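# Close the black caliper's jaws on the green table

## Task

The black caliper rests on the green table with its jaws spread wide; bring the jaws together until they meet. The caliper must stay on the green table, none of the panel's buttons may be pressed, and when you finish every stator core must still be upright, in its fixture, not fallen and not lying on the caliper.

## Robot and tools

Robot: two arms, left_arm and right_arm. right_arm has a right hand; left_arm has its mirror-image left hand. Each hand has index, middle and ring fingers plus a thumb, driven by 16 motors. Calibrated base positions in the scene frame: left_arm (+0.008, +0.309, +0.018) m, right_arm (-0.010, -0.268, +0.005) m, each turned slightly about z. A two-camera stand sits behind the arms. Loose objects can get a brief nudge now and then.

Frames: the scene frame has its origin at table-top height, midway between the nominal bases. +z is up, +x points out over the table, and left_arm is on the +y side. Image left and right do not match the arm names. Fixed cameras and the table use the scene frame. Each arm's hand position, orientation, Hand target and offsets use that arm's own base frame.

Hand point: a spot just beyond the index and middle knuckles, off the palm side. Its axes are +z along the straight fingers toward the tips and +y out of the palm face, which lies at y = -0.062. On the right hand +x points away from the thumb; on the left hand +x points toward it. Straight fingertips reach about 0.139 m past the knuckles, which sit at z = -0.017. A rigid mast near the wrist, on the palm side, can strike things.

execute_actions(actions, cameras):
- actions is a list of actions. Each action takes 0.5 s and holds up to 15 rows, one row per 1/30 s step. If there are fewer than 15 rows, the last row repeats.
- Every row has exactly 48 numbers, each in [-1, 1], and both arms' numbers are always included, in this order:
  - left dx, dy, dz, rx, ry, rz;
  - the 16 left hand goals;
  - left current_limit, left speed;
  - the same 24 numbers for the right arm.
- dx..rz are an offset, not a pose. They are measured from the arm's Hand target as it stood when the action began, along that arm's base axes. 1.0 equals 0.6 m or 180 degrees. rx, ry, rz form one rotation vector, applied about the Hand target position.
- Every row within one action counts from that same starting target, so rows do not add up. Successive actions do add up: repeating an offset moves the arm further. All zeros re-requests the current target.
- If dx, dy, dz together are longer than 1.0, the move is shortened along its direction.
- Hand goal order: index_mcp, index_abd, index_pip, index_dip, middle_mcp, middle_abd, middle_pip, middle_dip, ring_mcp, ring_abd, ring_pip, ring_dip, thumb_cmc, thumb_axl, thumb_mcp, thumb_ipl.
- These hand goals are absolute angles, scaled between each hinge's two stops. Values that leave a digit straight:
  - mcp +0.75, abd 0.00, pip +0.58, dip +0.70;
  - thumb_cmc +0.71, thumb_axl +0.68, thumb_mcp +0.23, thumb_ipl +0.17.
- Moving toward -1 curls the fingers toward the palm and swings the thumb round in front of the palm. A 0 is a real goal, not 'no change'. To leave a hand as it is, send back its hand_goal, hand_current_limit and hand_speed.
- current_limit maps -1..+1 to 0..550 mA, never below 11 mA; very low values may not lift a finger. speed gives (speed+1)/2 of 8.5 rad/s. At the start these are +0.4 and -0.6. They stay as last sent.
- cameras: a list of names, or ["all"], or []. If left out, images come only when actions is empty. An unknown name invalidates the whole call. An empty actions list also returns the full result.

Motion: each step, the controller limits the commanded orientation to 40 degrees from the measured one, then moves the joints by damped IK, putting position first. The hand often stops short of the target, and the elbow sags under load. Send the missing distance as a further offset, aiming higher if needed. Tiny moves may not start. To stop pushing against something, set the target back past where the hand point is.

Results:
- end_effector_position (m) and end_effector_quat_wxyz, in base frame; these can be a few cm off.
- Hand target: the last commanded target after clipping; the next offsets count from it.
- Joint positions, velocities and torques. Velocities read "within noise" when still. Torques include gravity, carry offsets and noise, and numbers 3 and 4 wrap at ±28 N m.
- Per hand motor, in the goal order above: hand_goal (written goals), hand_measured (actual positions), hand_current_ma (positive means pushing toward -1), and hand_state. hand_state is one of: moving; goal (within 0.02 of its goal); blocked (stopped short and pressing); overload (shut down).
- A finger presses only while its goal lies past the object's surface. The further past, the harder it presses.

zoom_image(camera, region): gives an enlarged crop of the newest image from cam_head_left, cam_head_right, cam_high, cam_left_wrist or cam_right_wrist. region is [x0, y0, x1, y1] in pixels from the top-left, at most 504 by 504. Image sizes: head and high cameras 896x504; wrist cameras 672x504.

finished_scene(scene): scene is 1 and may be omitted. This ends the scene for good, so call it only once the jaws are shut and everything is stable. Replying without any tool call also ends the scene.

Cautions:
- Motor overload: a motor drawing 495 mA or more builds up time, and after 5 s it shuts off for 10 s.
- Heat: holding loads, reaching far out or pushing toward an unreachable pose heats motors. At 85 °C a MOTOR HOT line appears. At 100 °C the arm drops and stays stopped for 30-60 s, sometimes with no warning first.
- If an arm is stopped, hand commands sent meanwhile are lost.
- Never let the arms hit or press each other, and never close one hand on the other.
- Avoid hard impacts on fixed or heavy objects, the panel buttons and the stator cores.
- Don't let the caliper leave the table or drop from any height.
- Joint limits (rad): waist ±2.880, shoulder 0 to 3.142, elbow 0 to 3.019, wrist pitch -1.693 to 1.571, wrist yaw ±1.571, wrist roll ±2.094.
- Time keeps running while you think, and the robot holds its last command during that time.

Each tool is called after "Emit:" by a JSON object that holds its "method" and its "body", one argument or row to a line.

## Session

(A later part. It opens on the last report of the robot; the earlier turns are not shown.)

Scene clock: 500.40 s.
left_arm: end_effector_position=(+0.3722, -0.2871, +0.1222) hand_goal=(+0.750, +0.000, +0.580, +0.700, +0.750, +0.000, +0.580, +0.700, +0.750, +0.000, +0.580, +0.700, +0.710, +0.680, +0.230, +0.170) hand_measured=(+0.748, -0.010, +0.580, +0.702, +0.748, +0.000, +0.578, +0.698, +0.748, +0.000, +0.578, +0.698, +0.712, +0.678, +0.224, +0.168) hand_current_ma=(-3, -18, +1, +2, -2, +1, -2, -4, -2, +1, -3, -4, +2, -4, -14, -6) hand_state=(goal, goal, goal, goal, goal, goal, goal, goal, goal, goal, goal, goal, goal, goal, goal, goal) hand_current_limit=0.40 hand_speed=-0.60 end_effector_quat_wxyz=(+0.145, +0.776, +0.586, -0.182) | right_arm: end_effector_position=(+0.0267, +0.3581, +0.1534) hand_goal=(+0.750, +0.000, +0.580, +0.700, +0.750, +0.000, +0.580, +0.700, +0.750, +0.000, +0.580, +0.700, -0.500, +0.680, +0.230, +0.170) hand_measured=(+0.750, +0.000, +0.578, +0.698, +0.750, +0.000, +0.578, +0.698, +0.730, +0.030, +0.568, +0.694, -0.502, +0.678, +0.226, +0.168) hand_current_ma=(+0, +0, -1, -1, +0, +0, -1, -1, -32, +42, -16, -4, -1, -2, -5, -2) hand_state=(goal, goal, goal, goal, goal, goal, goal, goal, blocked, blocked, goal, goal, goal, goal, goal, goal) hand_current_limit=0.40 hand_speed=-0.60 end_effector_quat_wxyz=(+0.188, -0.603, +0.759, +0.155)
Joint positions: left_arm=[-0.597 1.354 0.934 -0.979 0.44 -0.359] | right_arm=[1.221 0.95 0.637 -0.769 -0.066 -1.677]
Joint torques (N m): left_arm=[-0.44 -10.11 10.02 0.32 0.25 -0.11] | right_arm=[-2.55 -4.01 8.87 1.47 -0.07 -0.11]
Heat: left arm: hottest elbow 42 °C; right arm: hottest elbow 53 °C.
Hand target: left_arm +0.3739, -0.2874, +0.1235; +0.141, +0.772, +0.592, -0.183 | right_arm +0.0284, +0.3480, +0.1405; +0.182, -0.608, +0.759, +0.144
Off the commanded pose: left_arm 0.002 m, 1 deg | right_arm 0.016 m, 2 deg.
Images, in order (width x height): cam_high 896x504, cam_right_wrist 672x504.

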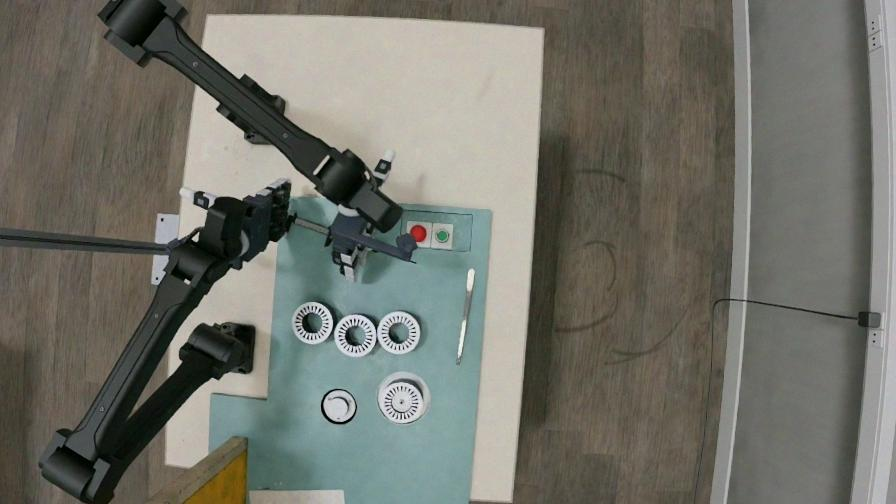

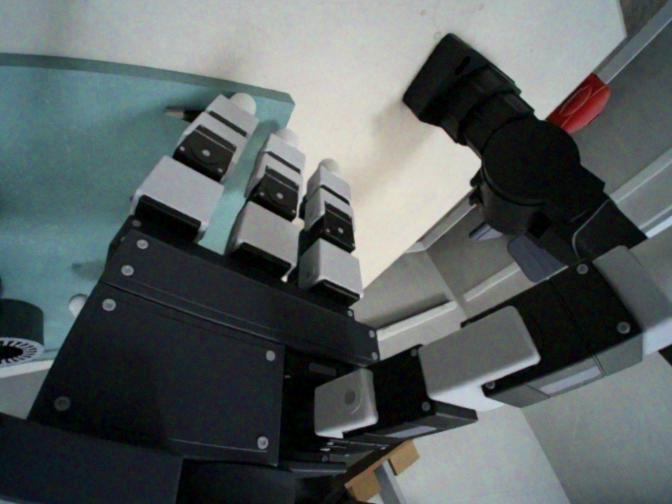

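Emit:
{"method": "execute_actions", "body": {
  "actions": [
    [[-0.048,0.013,0,0,0,0,0.75,0,0.58,0.7,0.75,0,0.58,0.7,0.75,0,0.58,0.7,0.71,0.68,0.23,0.17,0.4,-0.6,0.005,-0.001,0,0,0,0,0.75,0,0.58,0.7,0.75,0,0.58,0.7,0.75,0,0.58,0.7,-0.5,0.68,0.23,0.17,0.4,-0.6]]
  ],
  "cameras": ["cam_high","cam_left_wrist","cam_right_wrist"]
}}

Emit:
{"method": "zoom_image", "body": {
  "camera": "cam_high",
  "region": [264, 190, 384, 280]
}}

Emit:
{"method": "zoom_image", "body": {
  "camera": "cam_left_wrist",
  "region": [260, 80, 430, 240]
}}

Emit:
{"method": "zoom_image", "body": {
  "camera": "cam_right_wrist",
  "region": [130, 40, 300, 200]
}}

Scene clock: 521.60 s.
left_arm: end_effector_position=(+0.3503, -0.2802, +0.1238) hand_goal=(+0.750, +0.000, +0.580, +0.700, +0.750, +0.000, +0.580, +0.700, +0.750, +0.000, +0.580, +0.700, +0.710, +0.680, +0.230, +0.170) hand_measured=(+0.746, -0.002, +0.576, +0.698, +0.748, +0.000, +0.578, +0.698, +0.748, +0.000, +0.578, +0.698, +0.712, +0.678, +0.224, +0.168) hand_current_ma=(-10, -2, -8, -2, -2, +1, -2, -4, -2, +1, -3, -4, +2, -4, -14, -6) hand_state=(goal, goal, goal, goal, goal, goal, goal, goal, goal, goal, goal, goal, goal, goal, goal, goal) hand_current_limit=0.40 hand_speed=-0.60 end_effector_quat_wxyz=(+0.145, +0.775, +0.588, -0.182) | right_arm: end_effector_position=(+0.0292, +0.3572, +0.1535) hand_goal=(+0.750, +0.000, +0.580, +0.700, +0.750, +0.000, +0.580, +0.700, +0.750, +0.000, +0.580, +0.700, -0.500, +0.680, +0.230, +0.170) hand_measured=(+0.750, +0.000, +0.578, +0.698, +0.750, +0.000, +0.578, +0.698, +0.726, +0.028, +0.564, +0.694, -0.502, +0.678, +0.226, +0.168) hand_current_ma=(+0, +0, -1, -1, +0, +0, -1, -1, -40, +39, -19, -6, -1, -2, -5, -2) hand_state=(goal, goal, goal, goal, goal, goal, goal, goal, blocked, blocked, goal, goal, goal, goal, goal, goal) hand_current_limit=0.40 hand_speed=-0.60 end_effector_quat_wxyz=(+0.188, -0.604, +0.759, +0.156)
Joint positions: left_arm=[-0.617 1.292 0.881 -0.979 0.436 -0.385] | right_arm=[1.209 0.95 0.637 -0.769 -0.073 -1.687]
Joint torques (N m): left_arm=[-0.38 -10.58 8.47 0.65 0.27 -0.07] | right_arm=[-2.61 -3.9 8.95 1.47 -0.05 -0.11]
Heat: left arm: hottest elbow 43 °C; right arm: hottest elbow 50 °C.
Hand target: left_arm +0.3451, -0.2797, +0.1236; +0.141, +0.772, +0.592, -0.183 | right_arm +0.0313, +0.3474, +0.1406; +0.182, -0.608, +0.759, +0.144
Off the commanded pose: left_arm 0.005 m, 1 deg | right_arm 0.016 m, 2 deg.
Images, in order (width x height): cam_high 896x504, cam_left_wrist 672x504, cam_right_wrist 672x504.

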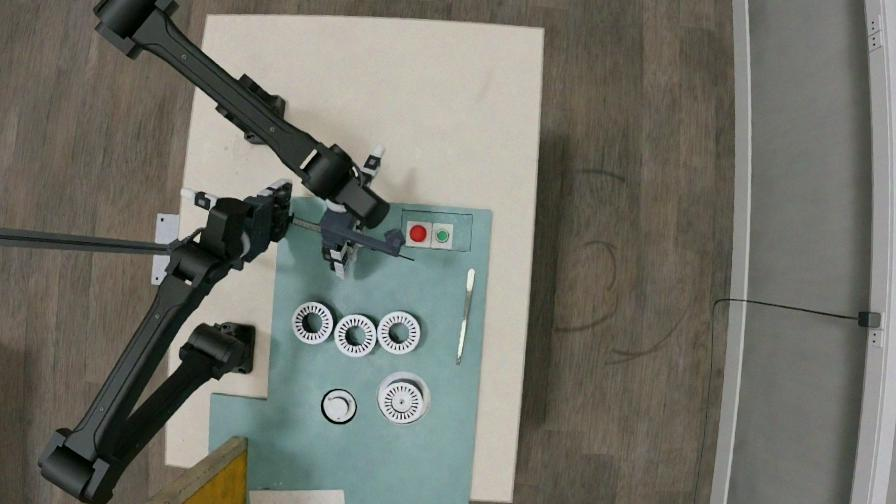

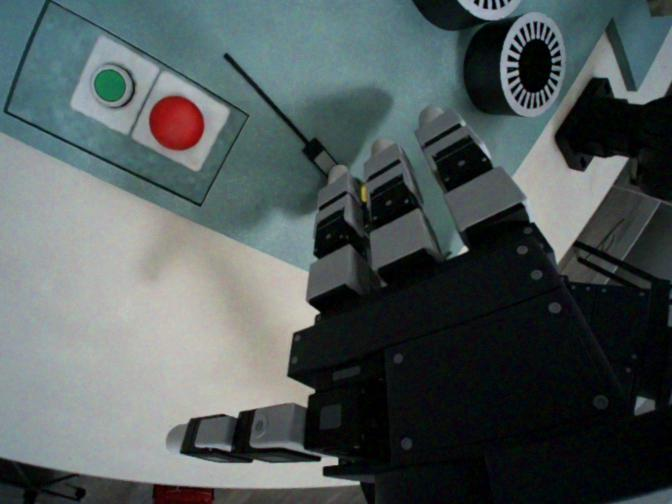

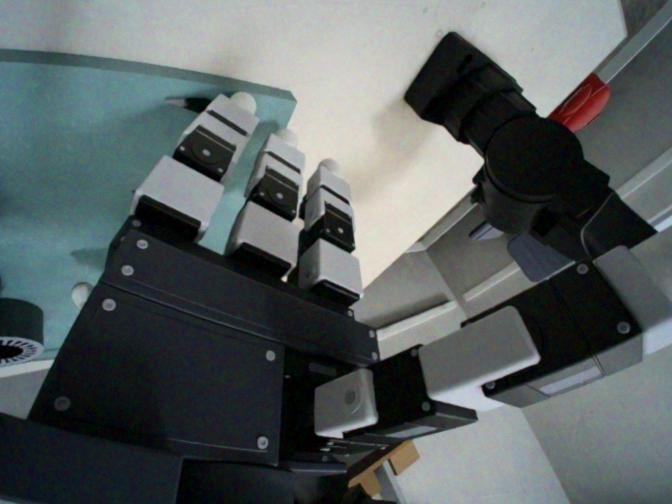

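Scaled by 4.200 from the camera's 896x504 image, which has a finer 1280x720 frame.

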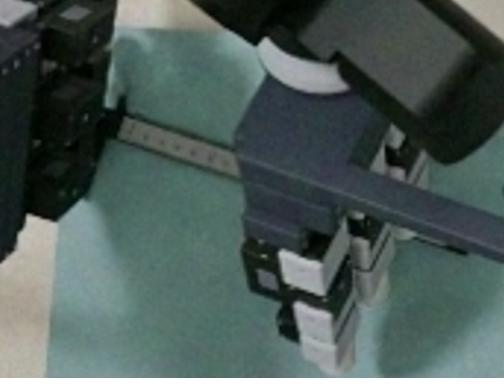

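Scaled by 2.965 from the camera's 672x504 image, which has a finer 960x720 frame.

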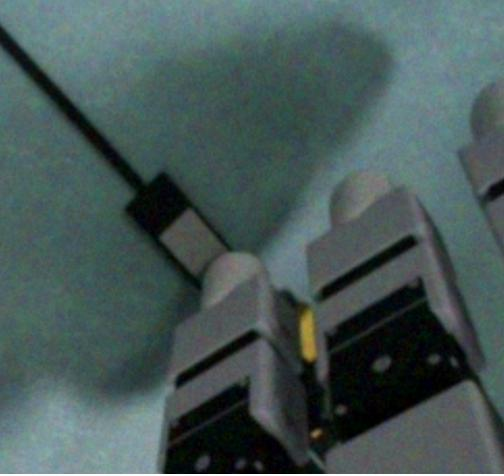

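Scaled by 2.965 from the camera's 672x504 image, which has a finer 960x720 frame.

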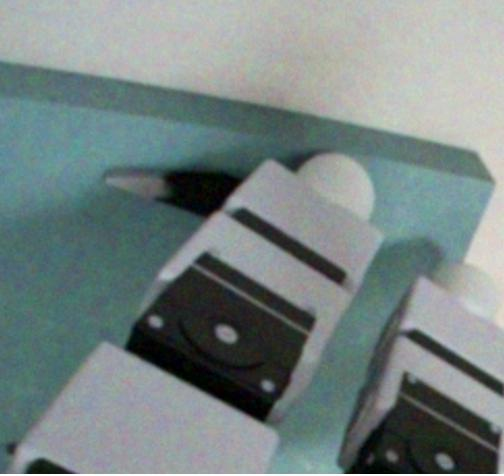

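Emit:
{"method": "execute_actions", "body": {
  "actions": [
    [[-0.04,0.011,0,0,0,0,0.75,0,0.58,0.7,0.75,0,0.58,0.7,0.75,0,0.58,0.7,0.71,0.68,0.23,0.17,0.4,-0.6,0,0,0,0,0,0,0.75,0,0.58,0.7,0.75,0,0.58,0.7,0.75,0,0.58,0.7,-0.5,0.68,0.23,0.17,0.4,-0.6]]
  ],
  "cameras": ["cam_high","cam_left_wrist","cam_right_wrist"]
}}

Emit:
{"method": "zoom_image", "body": {
  "camera": "cam_high",
  "region": [264, 190, 384, 280]
}}

Emit:
{"method": "zoom_image", "body": {
  "camera": "cam_left_wrist",
  "region": [260, 80, 430, 240]
}}

Emit:
{"method": "zoom_image", "body": {
  "camera": "cam_right_wrist",
  "region": [130, 40, 300, 200]
}}

Scene clock: 541.17 s.
left_arm: end_effector_position=(+0.3277, -0.2726, +0.1251) hand_goal=(+0.750, +0.000, +0.580, +0.700, +0.750, +0.000, +0.580, +0.700, +0.750, +0.000, +0.580, +0.700, +0.710, +0.680, +0.230, +0.170) hand_measured=(+0.730, +0.002, +0.564, +0.694, +0.748, +0.000, +0.578, +0.698, +0.748, +0.000, +0.578, +0.698, +0.710, +0.678, +0.224, +0.168) hand_current_ma=(-61, +2, -38, -12, -2, +1, -2, -4, -2, +1, -3, -4, +1, -4, -14, -6) hand_state=(blocked, goal, goal, goal, goal, goal, goal, goal, goal, goal, goal, goal, goal, goal, goal, goal) hand_current_limit=0.40 hand_speed=-0.60 end_effector_quat_wxyz=(+0.146, +0.775, +0.588, -0.180) | right_arm: end_effector_position=(+0.0293, +0.3571, +0.1535) hand_goal=(+0.750, +0.000, +0.580, +0.700, +0.750, +0.000, +0.580, +0.700, +0.750, +0.000, +0.580, +0.700, -0.500, +0.680, +0.230, +0.170) hand_measured=(+0.750, +0.000, +0.578, +0.698, +0.750, +0.000, +0.578, +0.698, +0.726, +0.028, +0.564, +0.694, -0.502, +0.678, +0.226, +0.168) hand_current_ma=(+0, +0, -1, -1, +0, +0, -1, -1, -40, +39, -20, -6, -1, -2, -5, -2) hand_state=(goal, goal, goal, goal, goal, goal, goal, goal, blocked, blocked, goal, goal, goal, goal, goal, goal) hand_current_limit=0.40 hand_speed=-0.60 end_effector_quat_wxyz=(+0.188, -0.604, +0.759, +0.156)
Joint positions: left_arm=[-0.641 1.224 0.826 -0.979 0.428 -0.411] | right_arm=[1.209 0.95 0.637 -0.769 -0.073 -1.688]
Joint torques (N m): left_arm=[-1.44 -9.58 8.21 0.81 0.39 -0.1] | right_arm=[-2.55 -3.9 8.95 1.47 -0.04 -0.11]
Heat: left arm: hottest elbow 44 °C; right arm: hottest elbow 48 °C.
Hand target: left_arm +0.3211, -0.2730, +0.1235; +0.141, +0.772, +0.592, -0.183 | right_arm +0.0314, +0.3474, +0.1406; +0.182, -0.608, +0.759, +0.145
Off the commanded pose: left_arm 0.007 m, 1 deg | right_arm 0.016 m, 2 deg.
Images, in order (width x height): cam_high 896x504, cam_left_wrist 672x504, cam_right_wrist 672x504.

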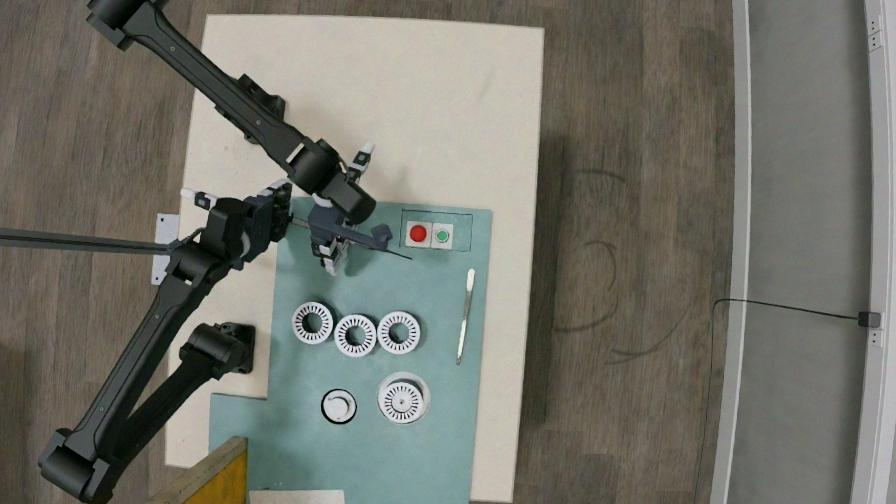

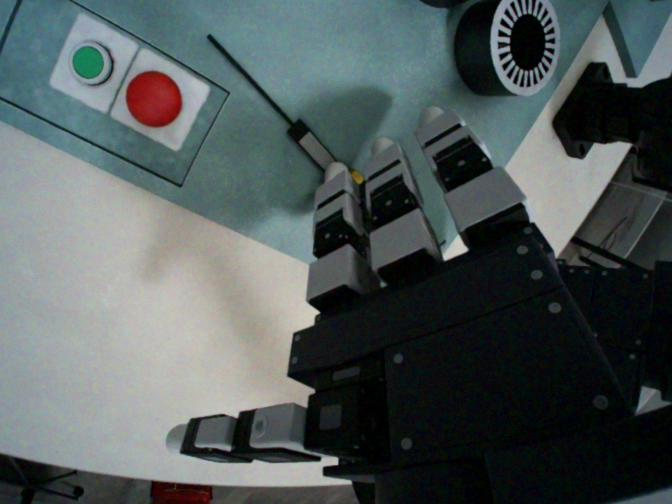

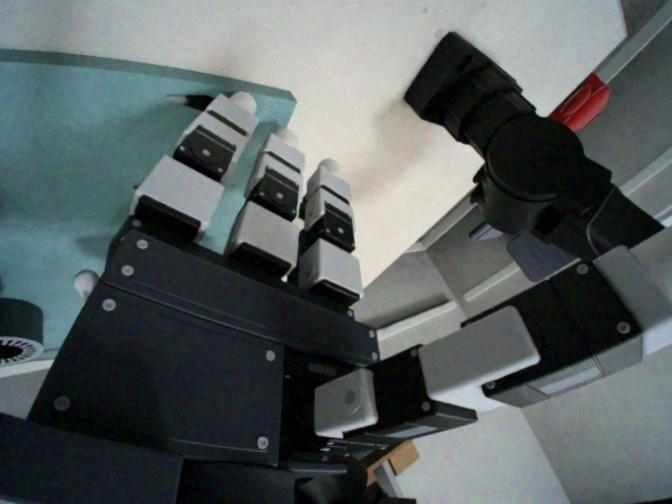

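Scaled by 4.200 from the camera's 896x504 image, which has a finer 1280x720 frame.

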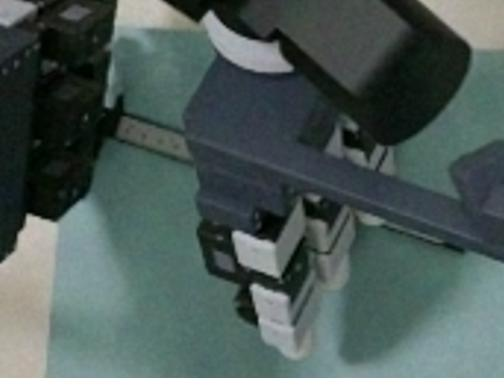

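Scaled by 2.965 from the camera's 672x504 image, which has a finer 960x720 frame.

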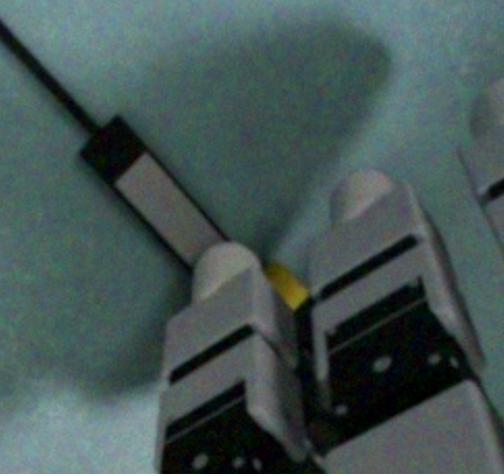

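Scaled by 2.965 from the camera's 672x504 image, which has a finer 960x720 frame.

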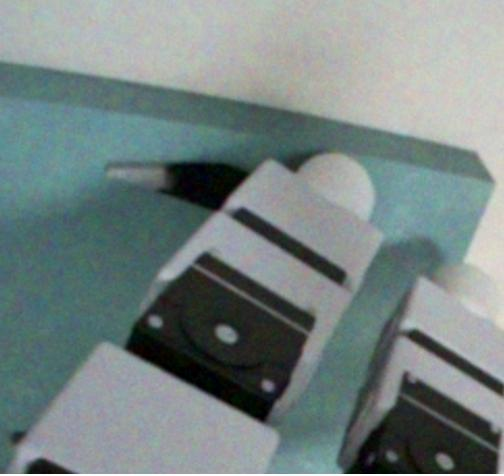

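Emit:
{"method": "execute_actions", "body": {
  "actions": [
    [[-0.04,0.0125,0,0,0,0,0.75,0,0.58,0.7,0.75,0,0.58,0.7,0.75,0,0.58,0.7,0.71,0.68,0.23,0.17,0.4,-0.6,0,0,0,0,0,0,0.75,0,0.58,0.7,0.75,0,0.58,0.7,0.75,0,0.58,0.7,-0.5,0.68,0.23,0.17,0.4,-0.6]]
  ],
  "cameras": ["cam_high","cam_left_wrist","cam_right_wrist"]
}}

Emit:
{"method": "zoom_image", "body": {
  "camera": "cam_high",
  "region": [264, 190, 384, 280]
}}

Emit:
{"method": "zoom_image", "body": {
  "camera": "cam_left_wrist",
  "region": [260, 80, 430, 240]
}}

Emit:
{"method": "zoom_image", "body": {
  "camera": "cam_right_wrist",
  "region": [130, 40, 300, 200]
}}

Scene clock: 556.53 s.
left_arm: end_effector_position=(+0.3049, -0.2664, +0.1257) hand_goal=(+0.750, +0.000, +0.580, +0.700, +0.750, +0.000, +0.580, +0.700, +0.750, +0.000, +0.580, +0.700, +0.710, +0.680, +0.230, +0.170) hand_measured=(+0.720, +0.002, +0.560, +0.692, +0.750, +0.000, +0.578, +0.698, +0.750, +0.000, +0.578, +0.698, +0.710, +0.678, +0.224, +0.168) hand_current_ma=(-92, +3, -55, -17, -1, +1, -2, -4, -1, +1, -3, -4, +1, -4, -14, -6) hand_state=(blocked, goal, blocked, goal, goal, goal, goal, goal, goal, goal, goal, goal, goal, goal, goal, goal) hand_current_limit=0.40 hand_speed=-0.60 end_effector_quat_wxyz=(+0.148, +0.775, +0.588, -0.179) | right_arm: end_effector_position=(+0.0293, +0.3571, +0.1535) hand_goal=(+0.750, +0.000, +0.580, +0.700, +0.750, +0.000, +0.580, +0.700, +0.750, +0.000, +0.580, +0.700, -0.500, +0.680, +0.230, +0.170) hand_measured=(+0.750, +0.000, +0.578, +0.698, +0.750, +0.000, +0.578, +0.698, +0.726, +0.028, +0.564, +0.694, -0.502, +0.678, +0.226, +0.168) hand_current_ma=(+0, +0, -1, -1, +0, +0, -1, -1, -40, +38, -20, -6, -1, -2, -5, -2) hand_state=(goal, goal, goal, goal, goal, goal, goal, goal, blocked, blocked, goal, goal, goal, goal, goal, goal) hand_current_limit=0.40 hand_speed=-0.60 end_effector_quat_wxyz=(+0.188, -0.604, +0.759, +0.156)
Joint positions: left_arm=[-0.67 1.154 0.771 -0.976 0.421 -0.443] | right_arm=[1.209 0.95 0.637 -0.769 -0.073 -1.688]
Joint torques (N m): left_arm=[-1.44 -9.05 8.28 0.75 0.35 -0.12] | right_arm=[-2.55 -3.96 8.94 1.46 -0.03 -0.11]
Heat: left arm: hottest elbow 44 °C; right arm: hottest elbow 48 °C.
Hand target: left_arm +0.2972, -0.2655, +0.1235; +0.141, +0.772, +0.592, -0.183 | right_arm +0.0314, +0.3474, +0.1406; +0.182, -0.608, +0.759, +0.144
Off the commanded pose: left_arm 0.008 m, 1 deg | right_arm 0.016 m, 2 deg.
Images, in order (width x height): cam_high 896x504, cam_left_wrist 672x504, cam_right_wrist 672x504.

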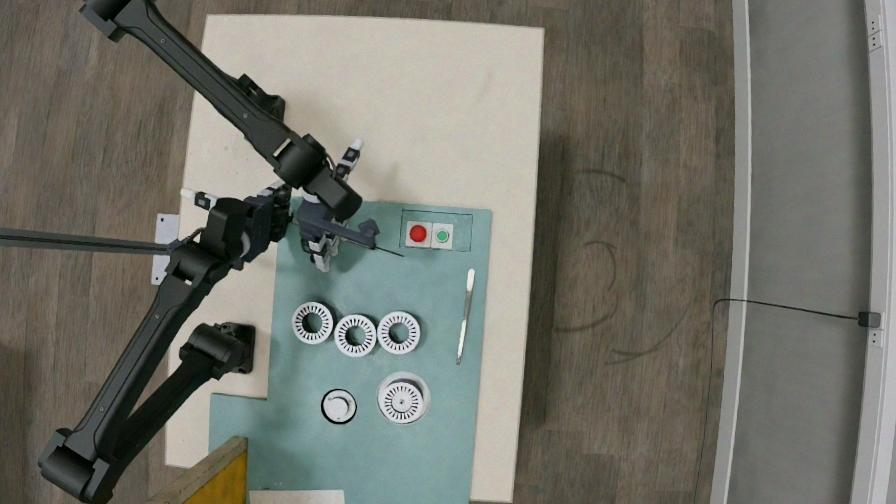

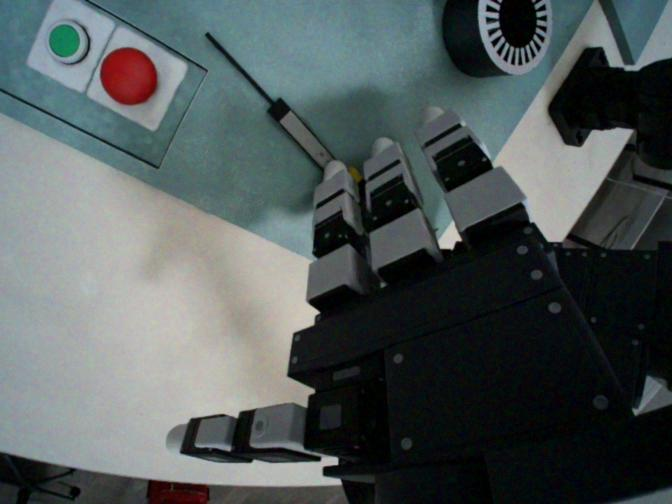

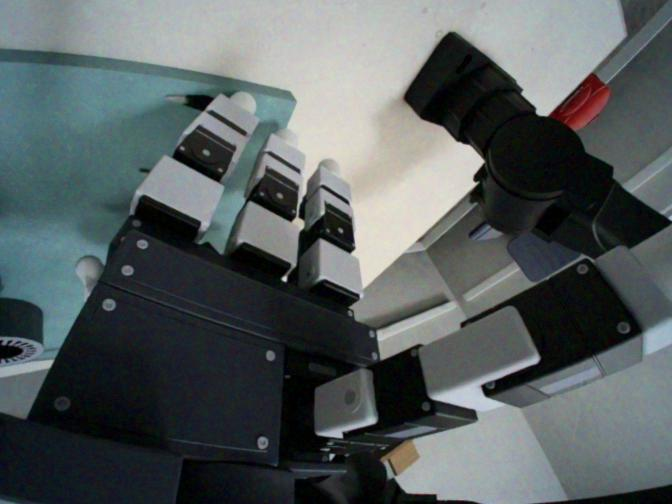

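Scaled by 4.200 from the camera's 896x504 image, which has a finer 1280x720 frame.

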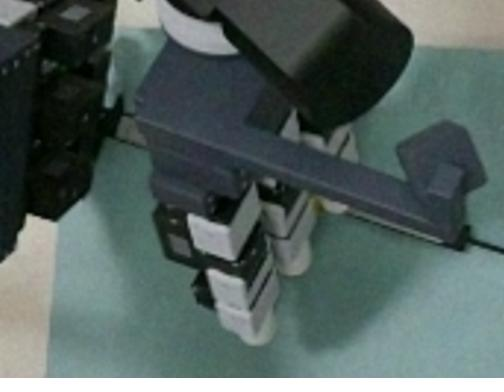

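Scaled by 2.965 from the camera's 672x504 image, which has a finer 960x720 frame.

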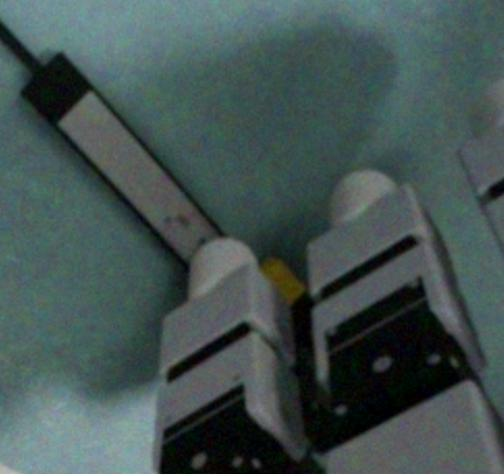

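Scaled by 2.965 from the camera's 672x504 image, which has a finer 960x720 frame.

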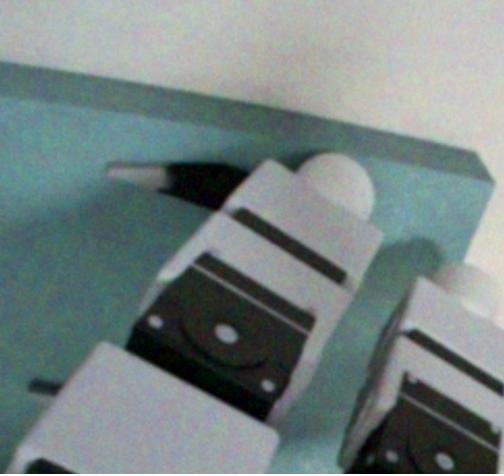

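Emit:
{"method": "execute_actions", "body": {
  "actions": [
    [[0.042,-0.0127,-0.03,0.017,0.0645,0,0.75,0,0.58,0.7,0.75,0,0.58,0.7,0.75,0,0.58,0.7,0.71,0.68,0.23,0.17,0.4,-0.6,0,0,0,0,0,0,0.75,0,0.58,0.7,0.75,0,0.58,0.7,0.75,0,0.58,0.7,-0.5,0.68,0.23,0.17,0.4,-0.6]]
  ],
  "cameras": ["cam_high","cam_left_wrist","cam_right_wrist"]
}}

Emit:
{"method": "zoom_image", "body": {
  "camera": "cam_high",
  "region": [264, 190, 384, 280]
}}

Emit:
{"method": "zoom_image", "body": {
  "camera": "cam_left_wrist",
  "region": [260, 80, 430, 240]
}}

Scene clock: 588.57 s.
left_arm: end_effector_position=(+0.3162, -0.2706, +0.1048) hand_goal=(+0.750, +0.000, +0.580, +0.700, +0.750, +0.000, +0.580, +0.700, +0.750, +0.000, +0.580, +0.700, +0.710, +0.680, +0.230, +0.170) hand_measured=(+0.734, -0.028, +0.568, +0.696, +0.748, +0.000, +0.578, +0.698, +0.748, +0.000, +0.578, +0.698, +0.710, +0.678, +0.224, +0.168) hand_current_ma=(-46, -70, -26, -9, -2, +1, -2, -4, -2, +1, -3, -4, +0, -4, -14, -6) hand_state=(goal, blocked, goal, goal, goal, goal, goal, goal, goal, goal, goal, goal, goal, goal, goal, goal) hand_current_limit=0.40 hand_speed=-0.60 end_effector_quat_wxyz=(+0.067, +0.751, +0.609, -0.244) | right_arm: end_effector_position=(+0.0290, +0.3572, +0.1537) hand_goal=(+0.750, +0.000, +0.580, +0.700, +0.750, +0.000, +0.580, +0.700, +0.750, +0.000, +0.580, +0.700, -0.500, +0.680, +0.230, +0.170) hand_measured=(+0.750, +0.000, +0.578, +0.698, +0.750, +0.000, +0.578, +0.698, +0.722, +0.026, +0.564, +0.694, -0.502, +0.678, +0.226, +0.168) hand_current_ma=(+0, +0, -1, -1, +0, +0, -1, -1, -50, +36, -23, -6, -1, -2, -5, -2) hand_state=(goal, goal, goal, goal, goal, goal, goal, goal, blocked, blocked, goal, goal, goal, goal, goal, goal) hand_current_limit=0.40 hand_speed=-0.60 end_effector_quat_wxyz=(+0.188, -0.604, +0.759, +0.156)
Joint positions: left_arm=[-0.617 1.332 0.907 -1.149 0.512 -0.408] | right_arm=[1.209 0.95 0.637 -0.769 -0.075 -1.688]
Joint torques (N m): left_arm=[0.56 -8.64 10.93 -0.54 0.21 0.22] | right_arm=[-2.61 -3.9 8.94 1.46 0.03 -0.11]
Heat: left arm: hottest elbow 42 °C; right arm: hottest elbow 47 °C.
Hand target: left_arm +0.3224, -0.2730, +0.1056; +0.060, +0.753, +0.608, -0.244 | right_arm +0.0315, +0.3474, +0.1406; +0.182, -0.608, +0.760, +0.144
Off the commanded pose: left_arm 0.007 m, 1 deg | right_arm 0.017 m, 2 deg.
Images, in order (width x height): cam_high 896x504, cam_left_wrist 672x504, cam_right_wrist 672x504.

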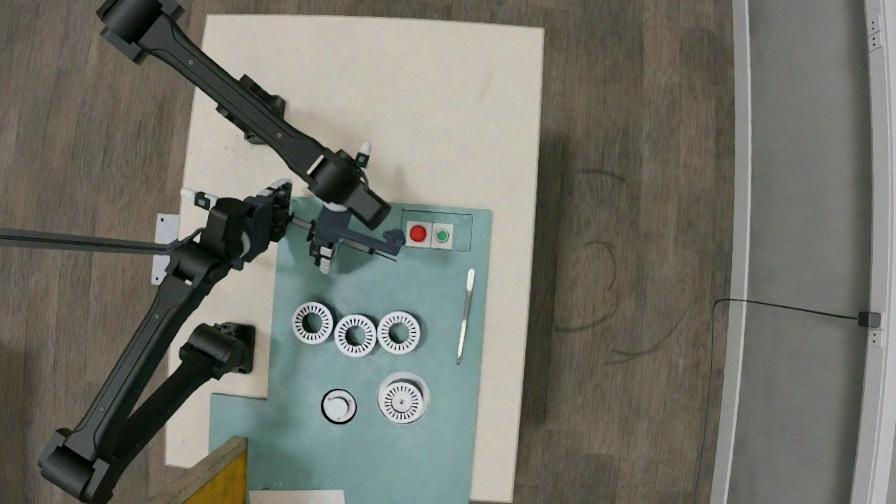

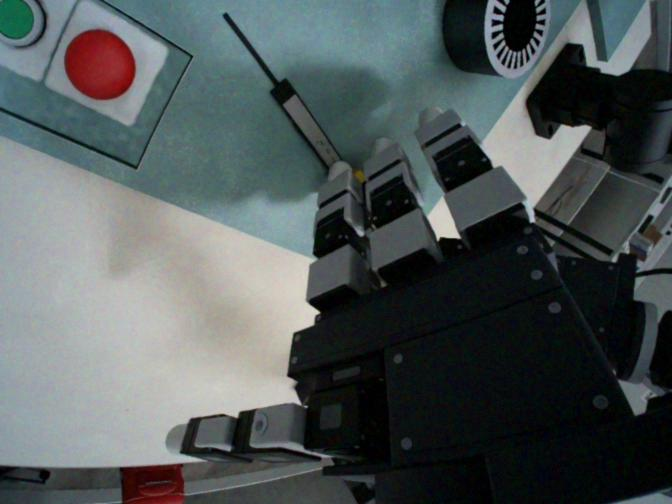

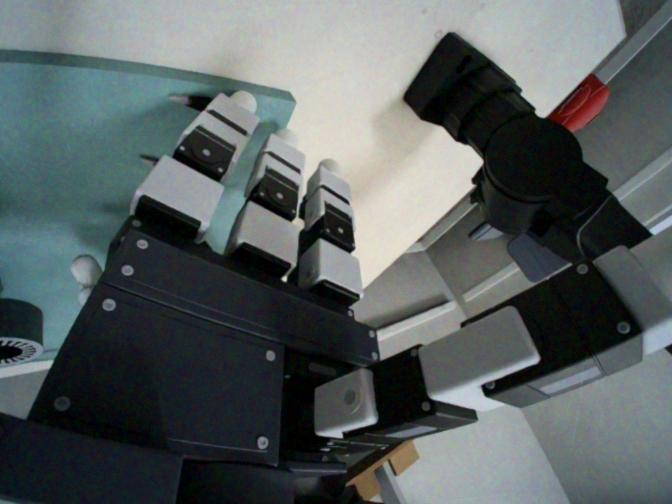

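Scaled by 4.200 from the camera's 896x504 image, which has a finer 1280x720 frame.

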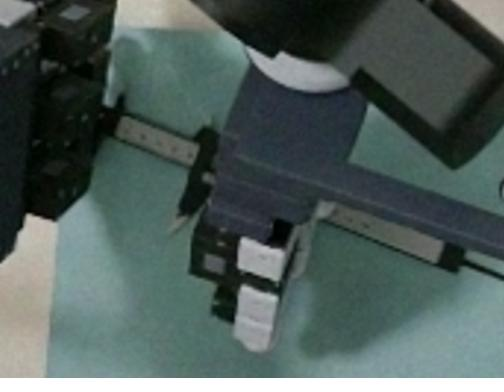

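Scaled by 2.965 from the camera's 672x504 image, which has a finer 960x720 frame.

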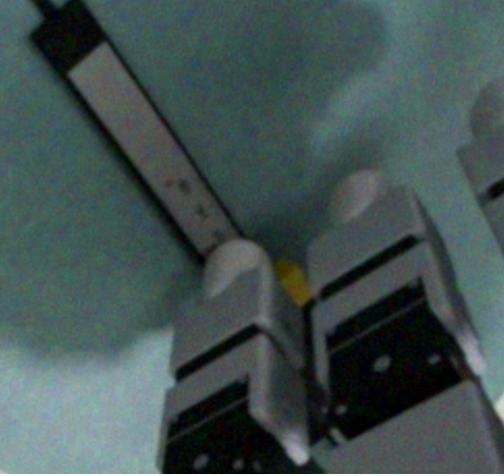

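Emit:
{"method": "execute_actions", "body": {
  "actions": [
    [[-0.041,0.007,0,0,0,0,0.75,0,0.58,0.7,0.75,0,0.58,0.7,0.75,0,0.58,0.7,0.71,0.68,0.23,0.17,0.4,-0.6,0,0,0,0,0,0,0.75,0,0.58,0.7,0.75,0,0.58,0.7,0.75,0,0.58,0.7,-0.5,0.68,0.23,0.17,0.4,-0.6]]
  ],
  "cameras": ["cam_high","cam_left_wrist","cam_right_wrist"]
}}

Emit:
{"method": "zoom_image", "body": {
  "camera": "cam_high",
  "region": [264, 190, 384, 280]
}}

Emit:
{"method": "zoom_image", "body": {
  "camera": "cam_right_wrist",
  "region": [130, 40, 300, 200]
}}

Scene clock: 598.30 s.
left_arm: end_effector_position=(+0.3073, -0.2705, +0.1089) hand_goal=(+0.750, +0.000, +0.580, +0.700, +0.750, +0.000, +0.580, +0.700, +0.750, +0.000, +0.580, +0.700, +0.710, +0.680, +0.230, +0.170) hand_measured=(+0.724, -0.008, +0.562, +0.694, +0.748, +0.000, +0.578, +0.698, +0.748, +0.000, +0.578, +0.698, +0.710, +0.678, +0.224, +0.168) hand_current_ma=(-79, -14, -47, -15, -2, +1, -2, -4, -2, +1, -3, -4, +0, -4, -14, -6) hand_state=(blocked, goal, goal, goal, goal, goal, goal, goal, goal, goal, goal, goal, goal, goal, goal, goal) hand_current_limit=0.40 hand_speed=-0.60 end_effector_quat_wxyz=(+0.070, +0.757, +0.603, -0.241) | right_arm: end_effector_position=(+0.0290, +0.3571, +0.1537) hand_goal=(+0.750, +0.000, +0.580, +0.700, +0.750, +0.000, +0.580, +0.700, +0.750, +0.000, +0.580, +0.700, -0.500, +0.680, +0.230, +0.170) hand_measured=(+0.750, +0.000, +0.578, +0.698, +0.750, +0.000, +0.578, +0.698, +0.722, +0.026, +0.564, +0.694, -0.502, +0.678, +0.226, +0.168) hand_current_ma=(+0, +0, -1, -1, +0, +0, -1, -1, -50, +36, -23, -6, -1, -2, -5, -2) hand_state=(goal, goal, goal, goal, goal, goal, goal, goal, blocked, blocked, goal, goal, goal, goal, goal, goal) hand_current_limit=0.40 hand_speed=-0.60 end_effector_quat_wxyz=(+0.188, -0.604, +0.759, +0.156)
Joint positions: left_arm=[-0.631 1.301 0.889 -1.149 0.508 -0.408] | right_arm=[1.209 0.95 0.637 -0.769 -0.075 -1.688]
Joint torques (N m): left_arm=[-1.32 -10.52 7.56 -0.03 0.38 -0.19] | right_arm=[-2.61 -3.9 8.96 1.46 0.03 -0.11]
Heat: left arm: hottest elbow 43 °C; right arm: hottest elbow 46 °C.
Hand target: left_arm +0.2977, -0.2688, +0.1054; +0.060, +0.753, +0.608, -0.244 | right_arm +0.0314, +0.3473, +0.1405; +0.182, -0.608, +0.759, +0.144
Off the commanded pose: left_arm 0.010 m, 1 deg | right_arm 0.017 m, 2 deg.
Images, in order (width x height): cam_high 896x504, cam_left_wrist 672x504, cam_right_wrist 672x504.

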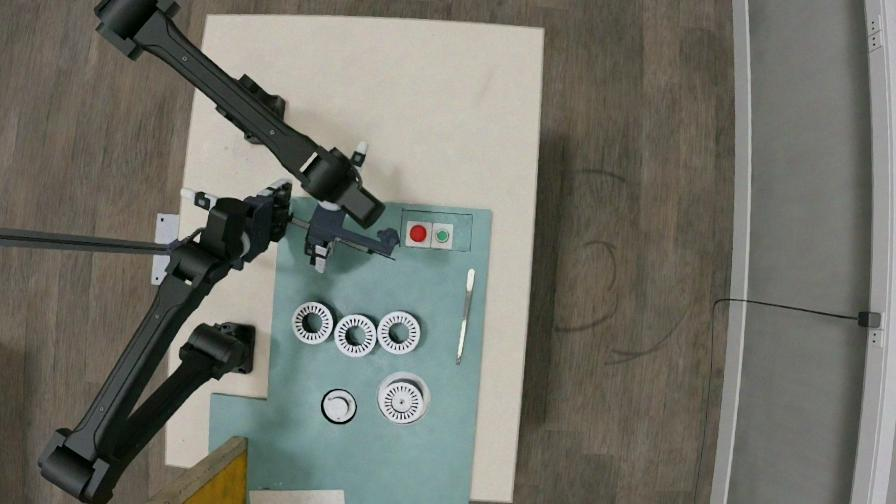

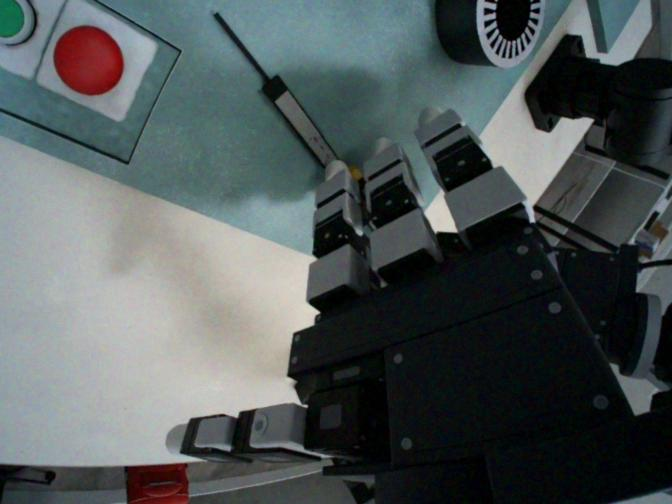

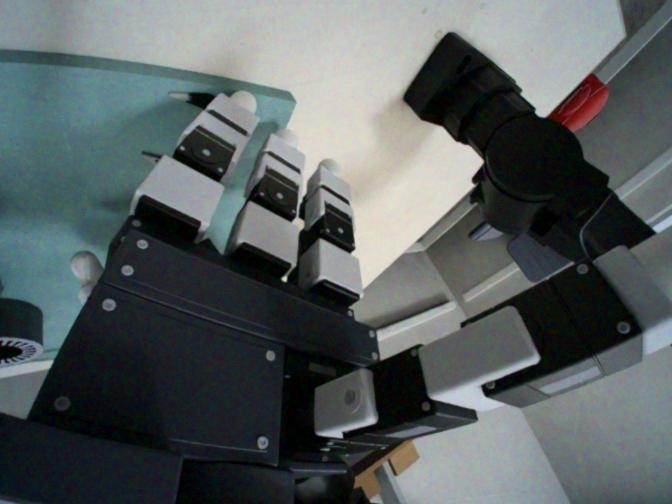

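Scaled by 4.200 from the camera's 896x504 image, which has a finer 1280x720 frame.

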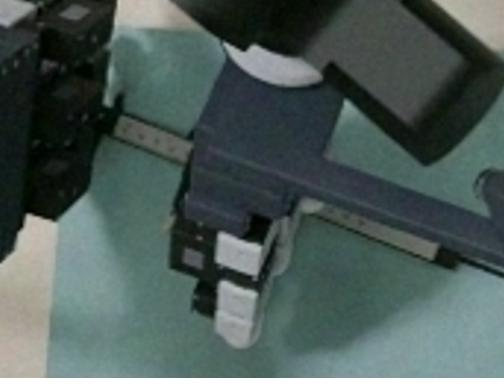

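Scaled by 2.965 from the camera's 672x504 image, which has a finer 960x720 frame.

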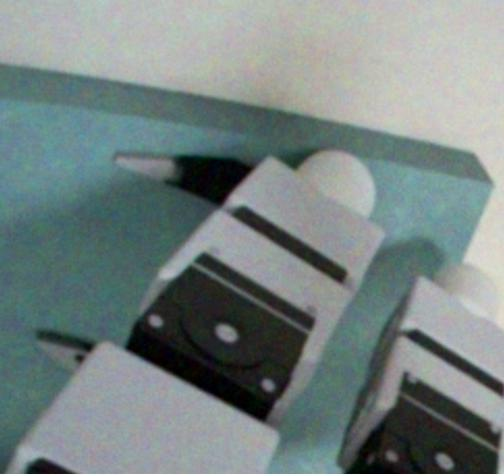

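Emit:
{"method": "execute_actions", "body": {
  "actions": [
    [[-0.035,0.01,-0.004,0,0,0,0.75,0,0.58,0.7,0.75,0,0.58,0.7,0.75,0,0.58,0.7,0.71,0.68,0.23,0.17,0.4,-0.6,0,0,0,0,0,0,0.75,0,0.58,0.7,0.75,0,0.58,0.7,0.75,0,0.58,0.7,-0.5,0.68,0.23,0.17,0.4,-0.6]]
  ],
  "cameras": ["cam_high","cam_left_wrist","cam_right_wrist"]
}}

Emit:
{"method": "zoom_image", "body": {
  "camera": "cam_high",
  "region": [264, 190, 384, 280]
}}

Emit:
{"method": "zoom_image", "body": {
  "camera": "cam_right_wrist",
  "region": [130, 40, 300, 200]
}}

Emit:
{"method": "zoom_image", "body": {
  "camera": "cam_left_wrist",
  "region": [260, 80, 430, 240]
}}

Scene clock: 609.80 s.
left_arm: end_effector_position=(+0.2864, -0.2651, +0.1092) hand_goal=(+0.750, +0.000, +0.580, +0.700, +0.750, +0.000, +0.580, +0.700, +0.750, +0.000, +0.580, +0.700, +0.710, +0.680, +0.230, +0.170) hand_measured=(+0.712, -0.014, +0.554, +0.690, +0.748, +0.000, +0.578, +0.698, +0.748, +0.000, +0.578, +0.698, +0.710, +0.678, +0.224, +0.168) hand_current_ma=(-125, -30, -74, -23, -2, +1, -2, -4, -2, +1, -3, -4, +0, -4, -14, -6) hand_state=(blocked, goal, blocked, goal, goal, goal, goal, goal, goal, goal, goal, goal, goal, goal, goal, goal) hand_current_limit=0.40 hand_speed=-0.60 end_effector_quat_wxyz=(+0.072, +0.758, +0.602, -0.241) | right_arm: end_effector_position=(+0.0290, +0.3571, +0.1537) hand_goal=(+0.750, +0.000, +0.580, +0.700, +0.750, +0.000, +0.580, +0.700, +0.750, +0.000, +0.580, +0.700, -0.500, +0.680, +0.230, +0.170) hand_measured=(+0.750, +0.000, +0.578, +0.698, +0.750, +0.000, +0.578, +0.698, +0.722, +0.026, +0.564, +0.694, -0.502, +0.678, +0.226, +0.168) hand_current_ma=(+0, +0, -1, -1, +0, +0, -1, -1, -50, +35, -23, -6, -1, -2, -5, -2) hand_state=(goal, goal, goal, goal, goal, goal, goal, goal, blocked, blocked, goal, goal, goal, goal, goal, goal) hand_current_limit=0.40 hand_speed=-0.60 end_effector_quat_wxyz=(+0.188, -0.604, +0.759, +0.156)
Joint positions: left_arm=[-0.655 1.241 0.837 -1.141 0.508 -0.434] | right_arm=[1.209 0.95 0.637 -0.769 -0.075 -1.688]
Joint torques (N m): left_arm=[-0.97 -8.88 7.53 0.38 0.4 -0.2] | right_arm=[-2.61 -3.9 8.94 1.47 0.03 -0.11]
Heat: left arm: hottest elbow 43 °C; right arm: hottest elbow 46 °C.
Hand target: left_arm +0.2768, -0.2629, +0.1032; +0.060, +0.753, +0.608, -0.244 | right_arm +0.0314, +0.3473, +0.1405; +0.182, -0.608, +0.759, +0.144
Off the commanded pose: left_arm 0.012 m, 2 deg | right_arm 0.017 m, 2 deg.
Images, in order (width x height): cam_high 896x504, cam_left_wrist 672x504, cam_right_wrist 672x504.

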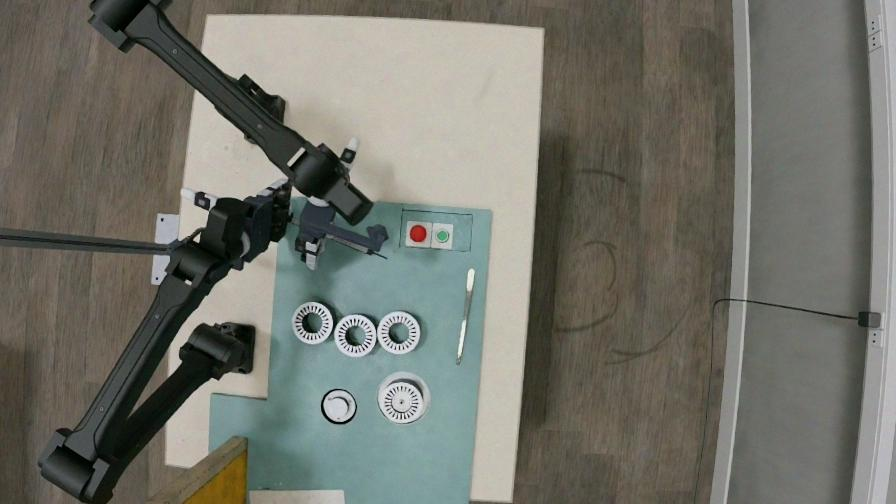

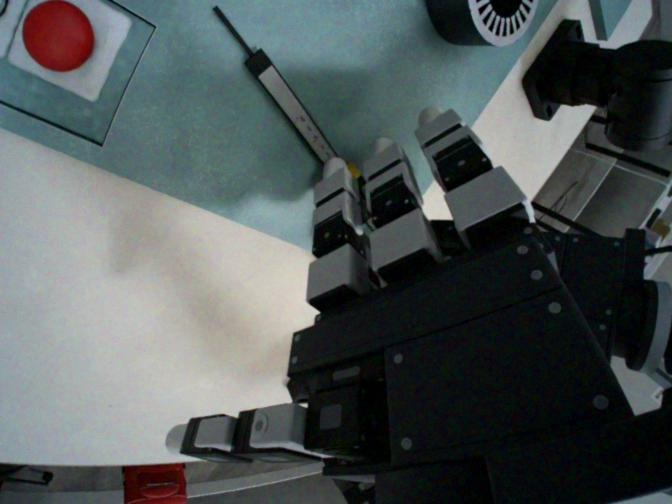

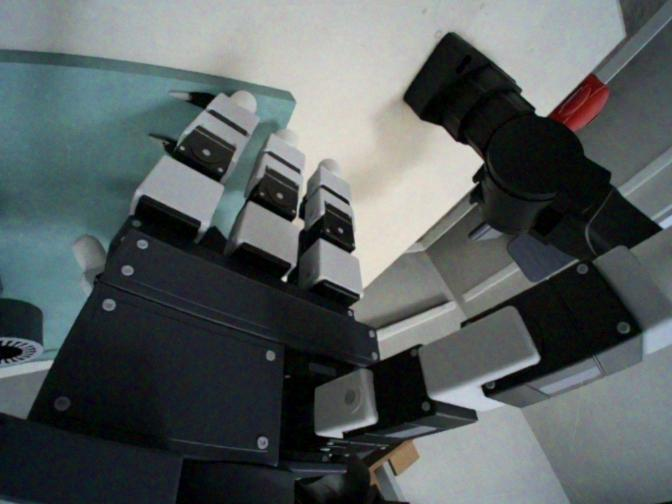

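Scaled by 4.200 from the camera's 896x504 image, which has a finer 1280x720 frame.

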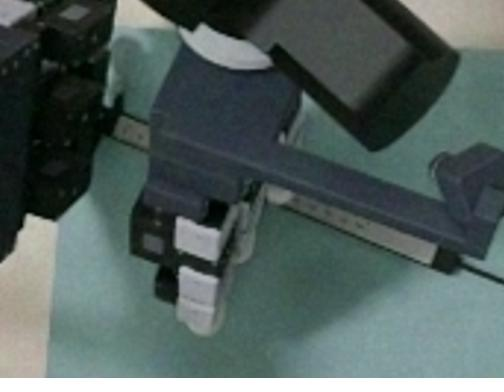

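Scaled by 2.965 from the camera's 672x504 image, which has a finer 960x720 frame.

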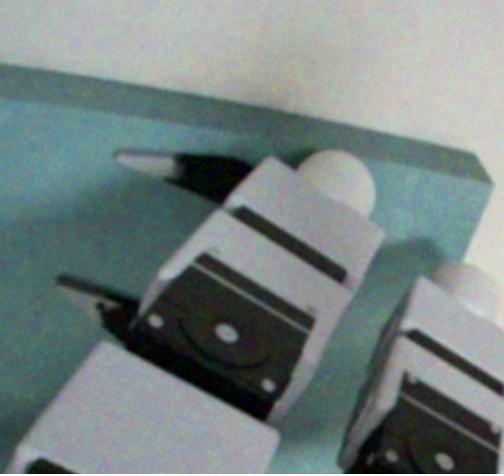

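Scaled by 2.965 from the camera's 672x504 image, which has a finer 960x720 frame.

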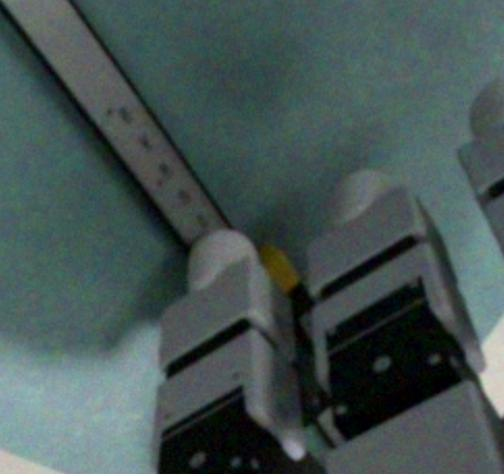

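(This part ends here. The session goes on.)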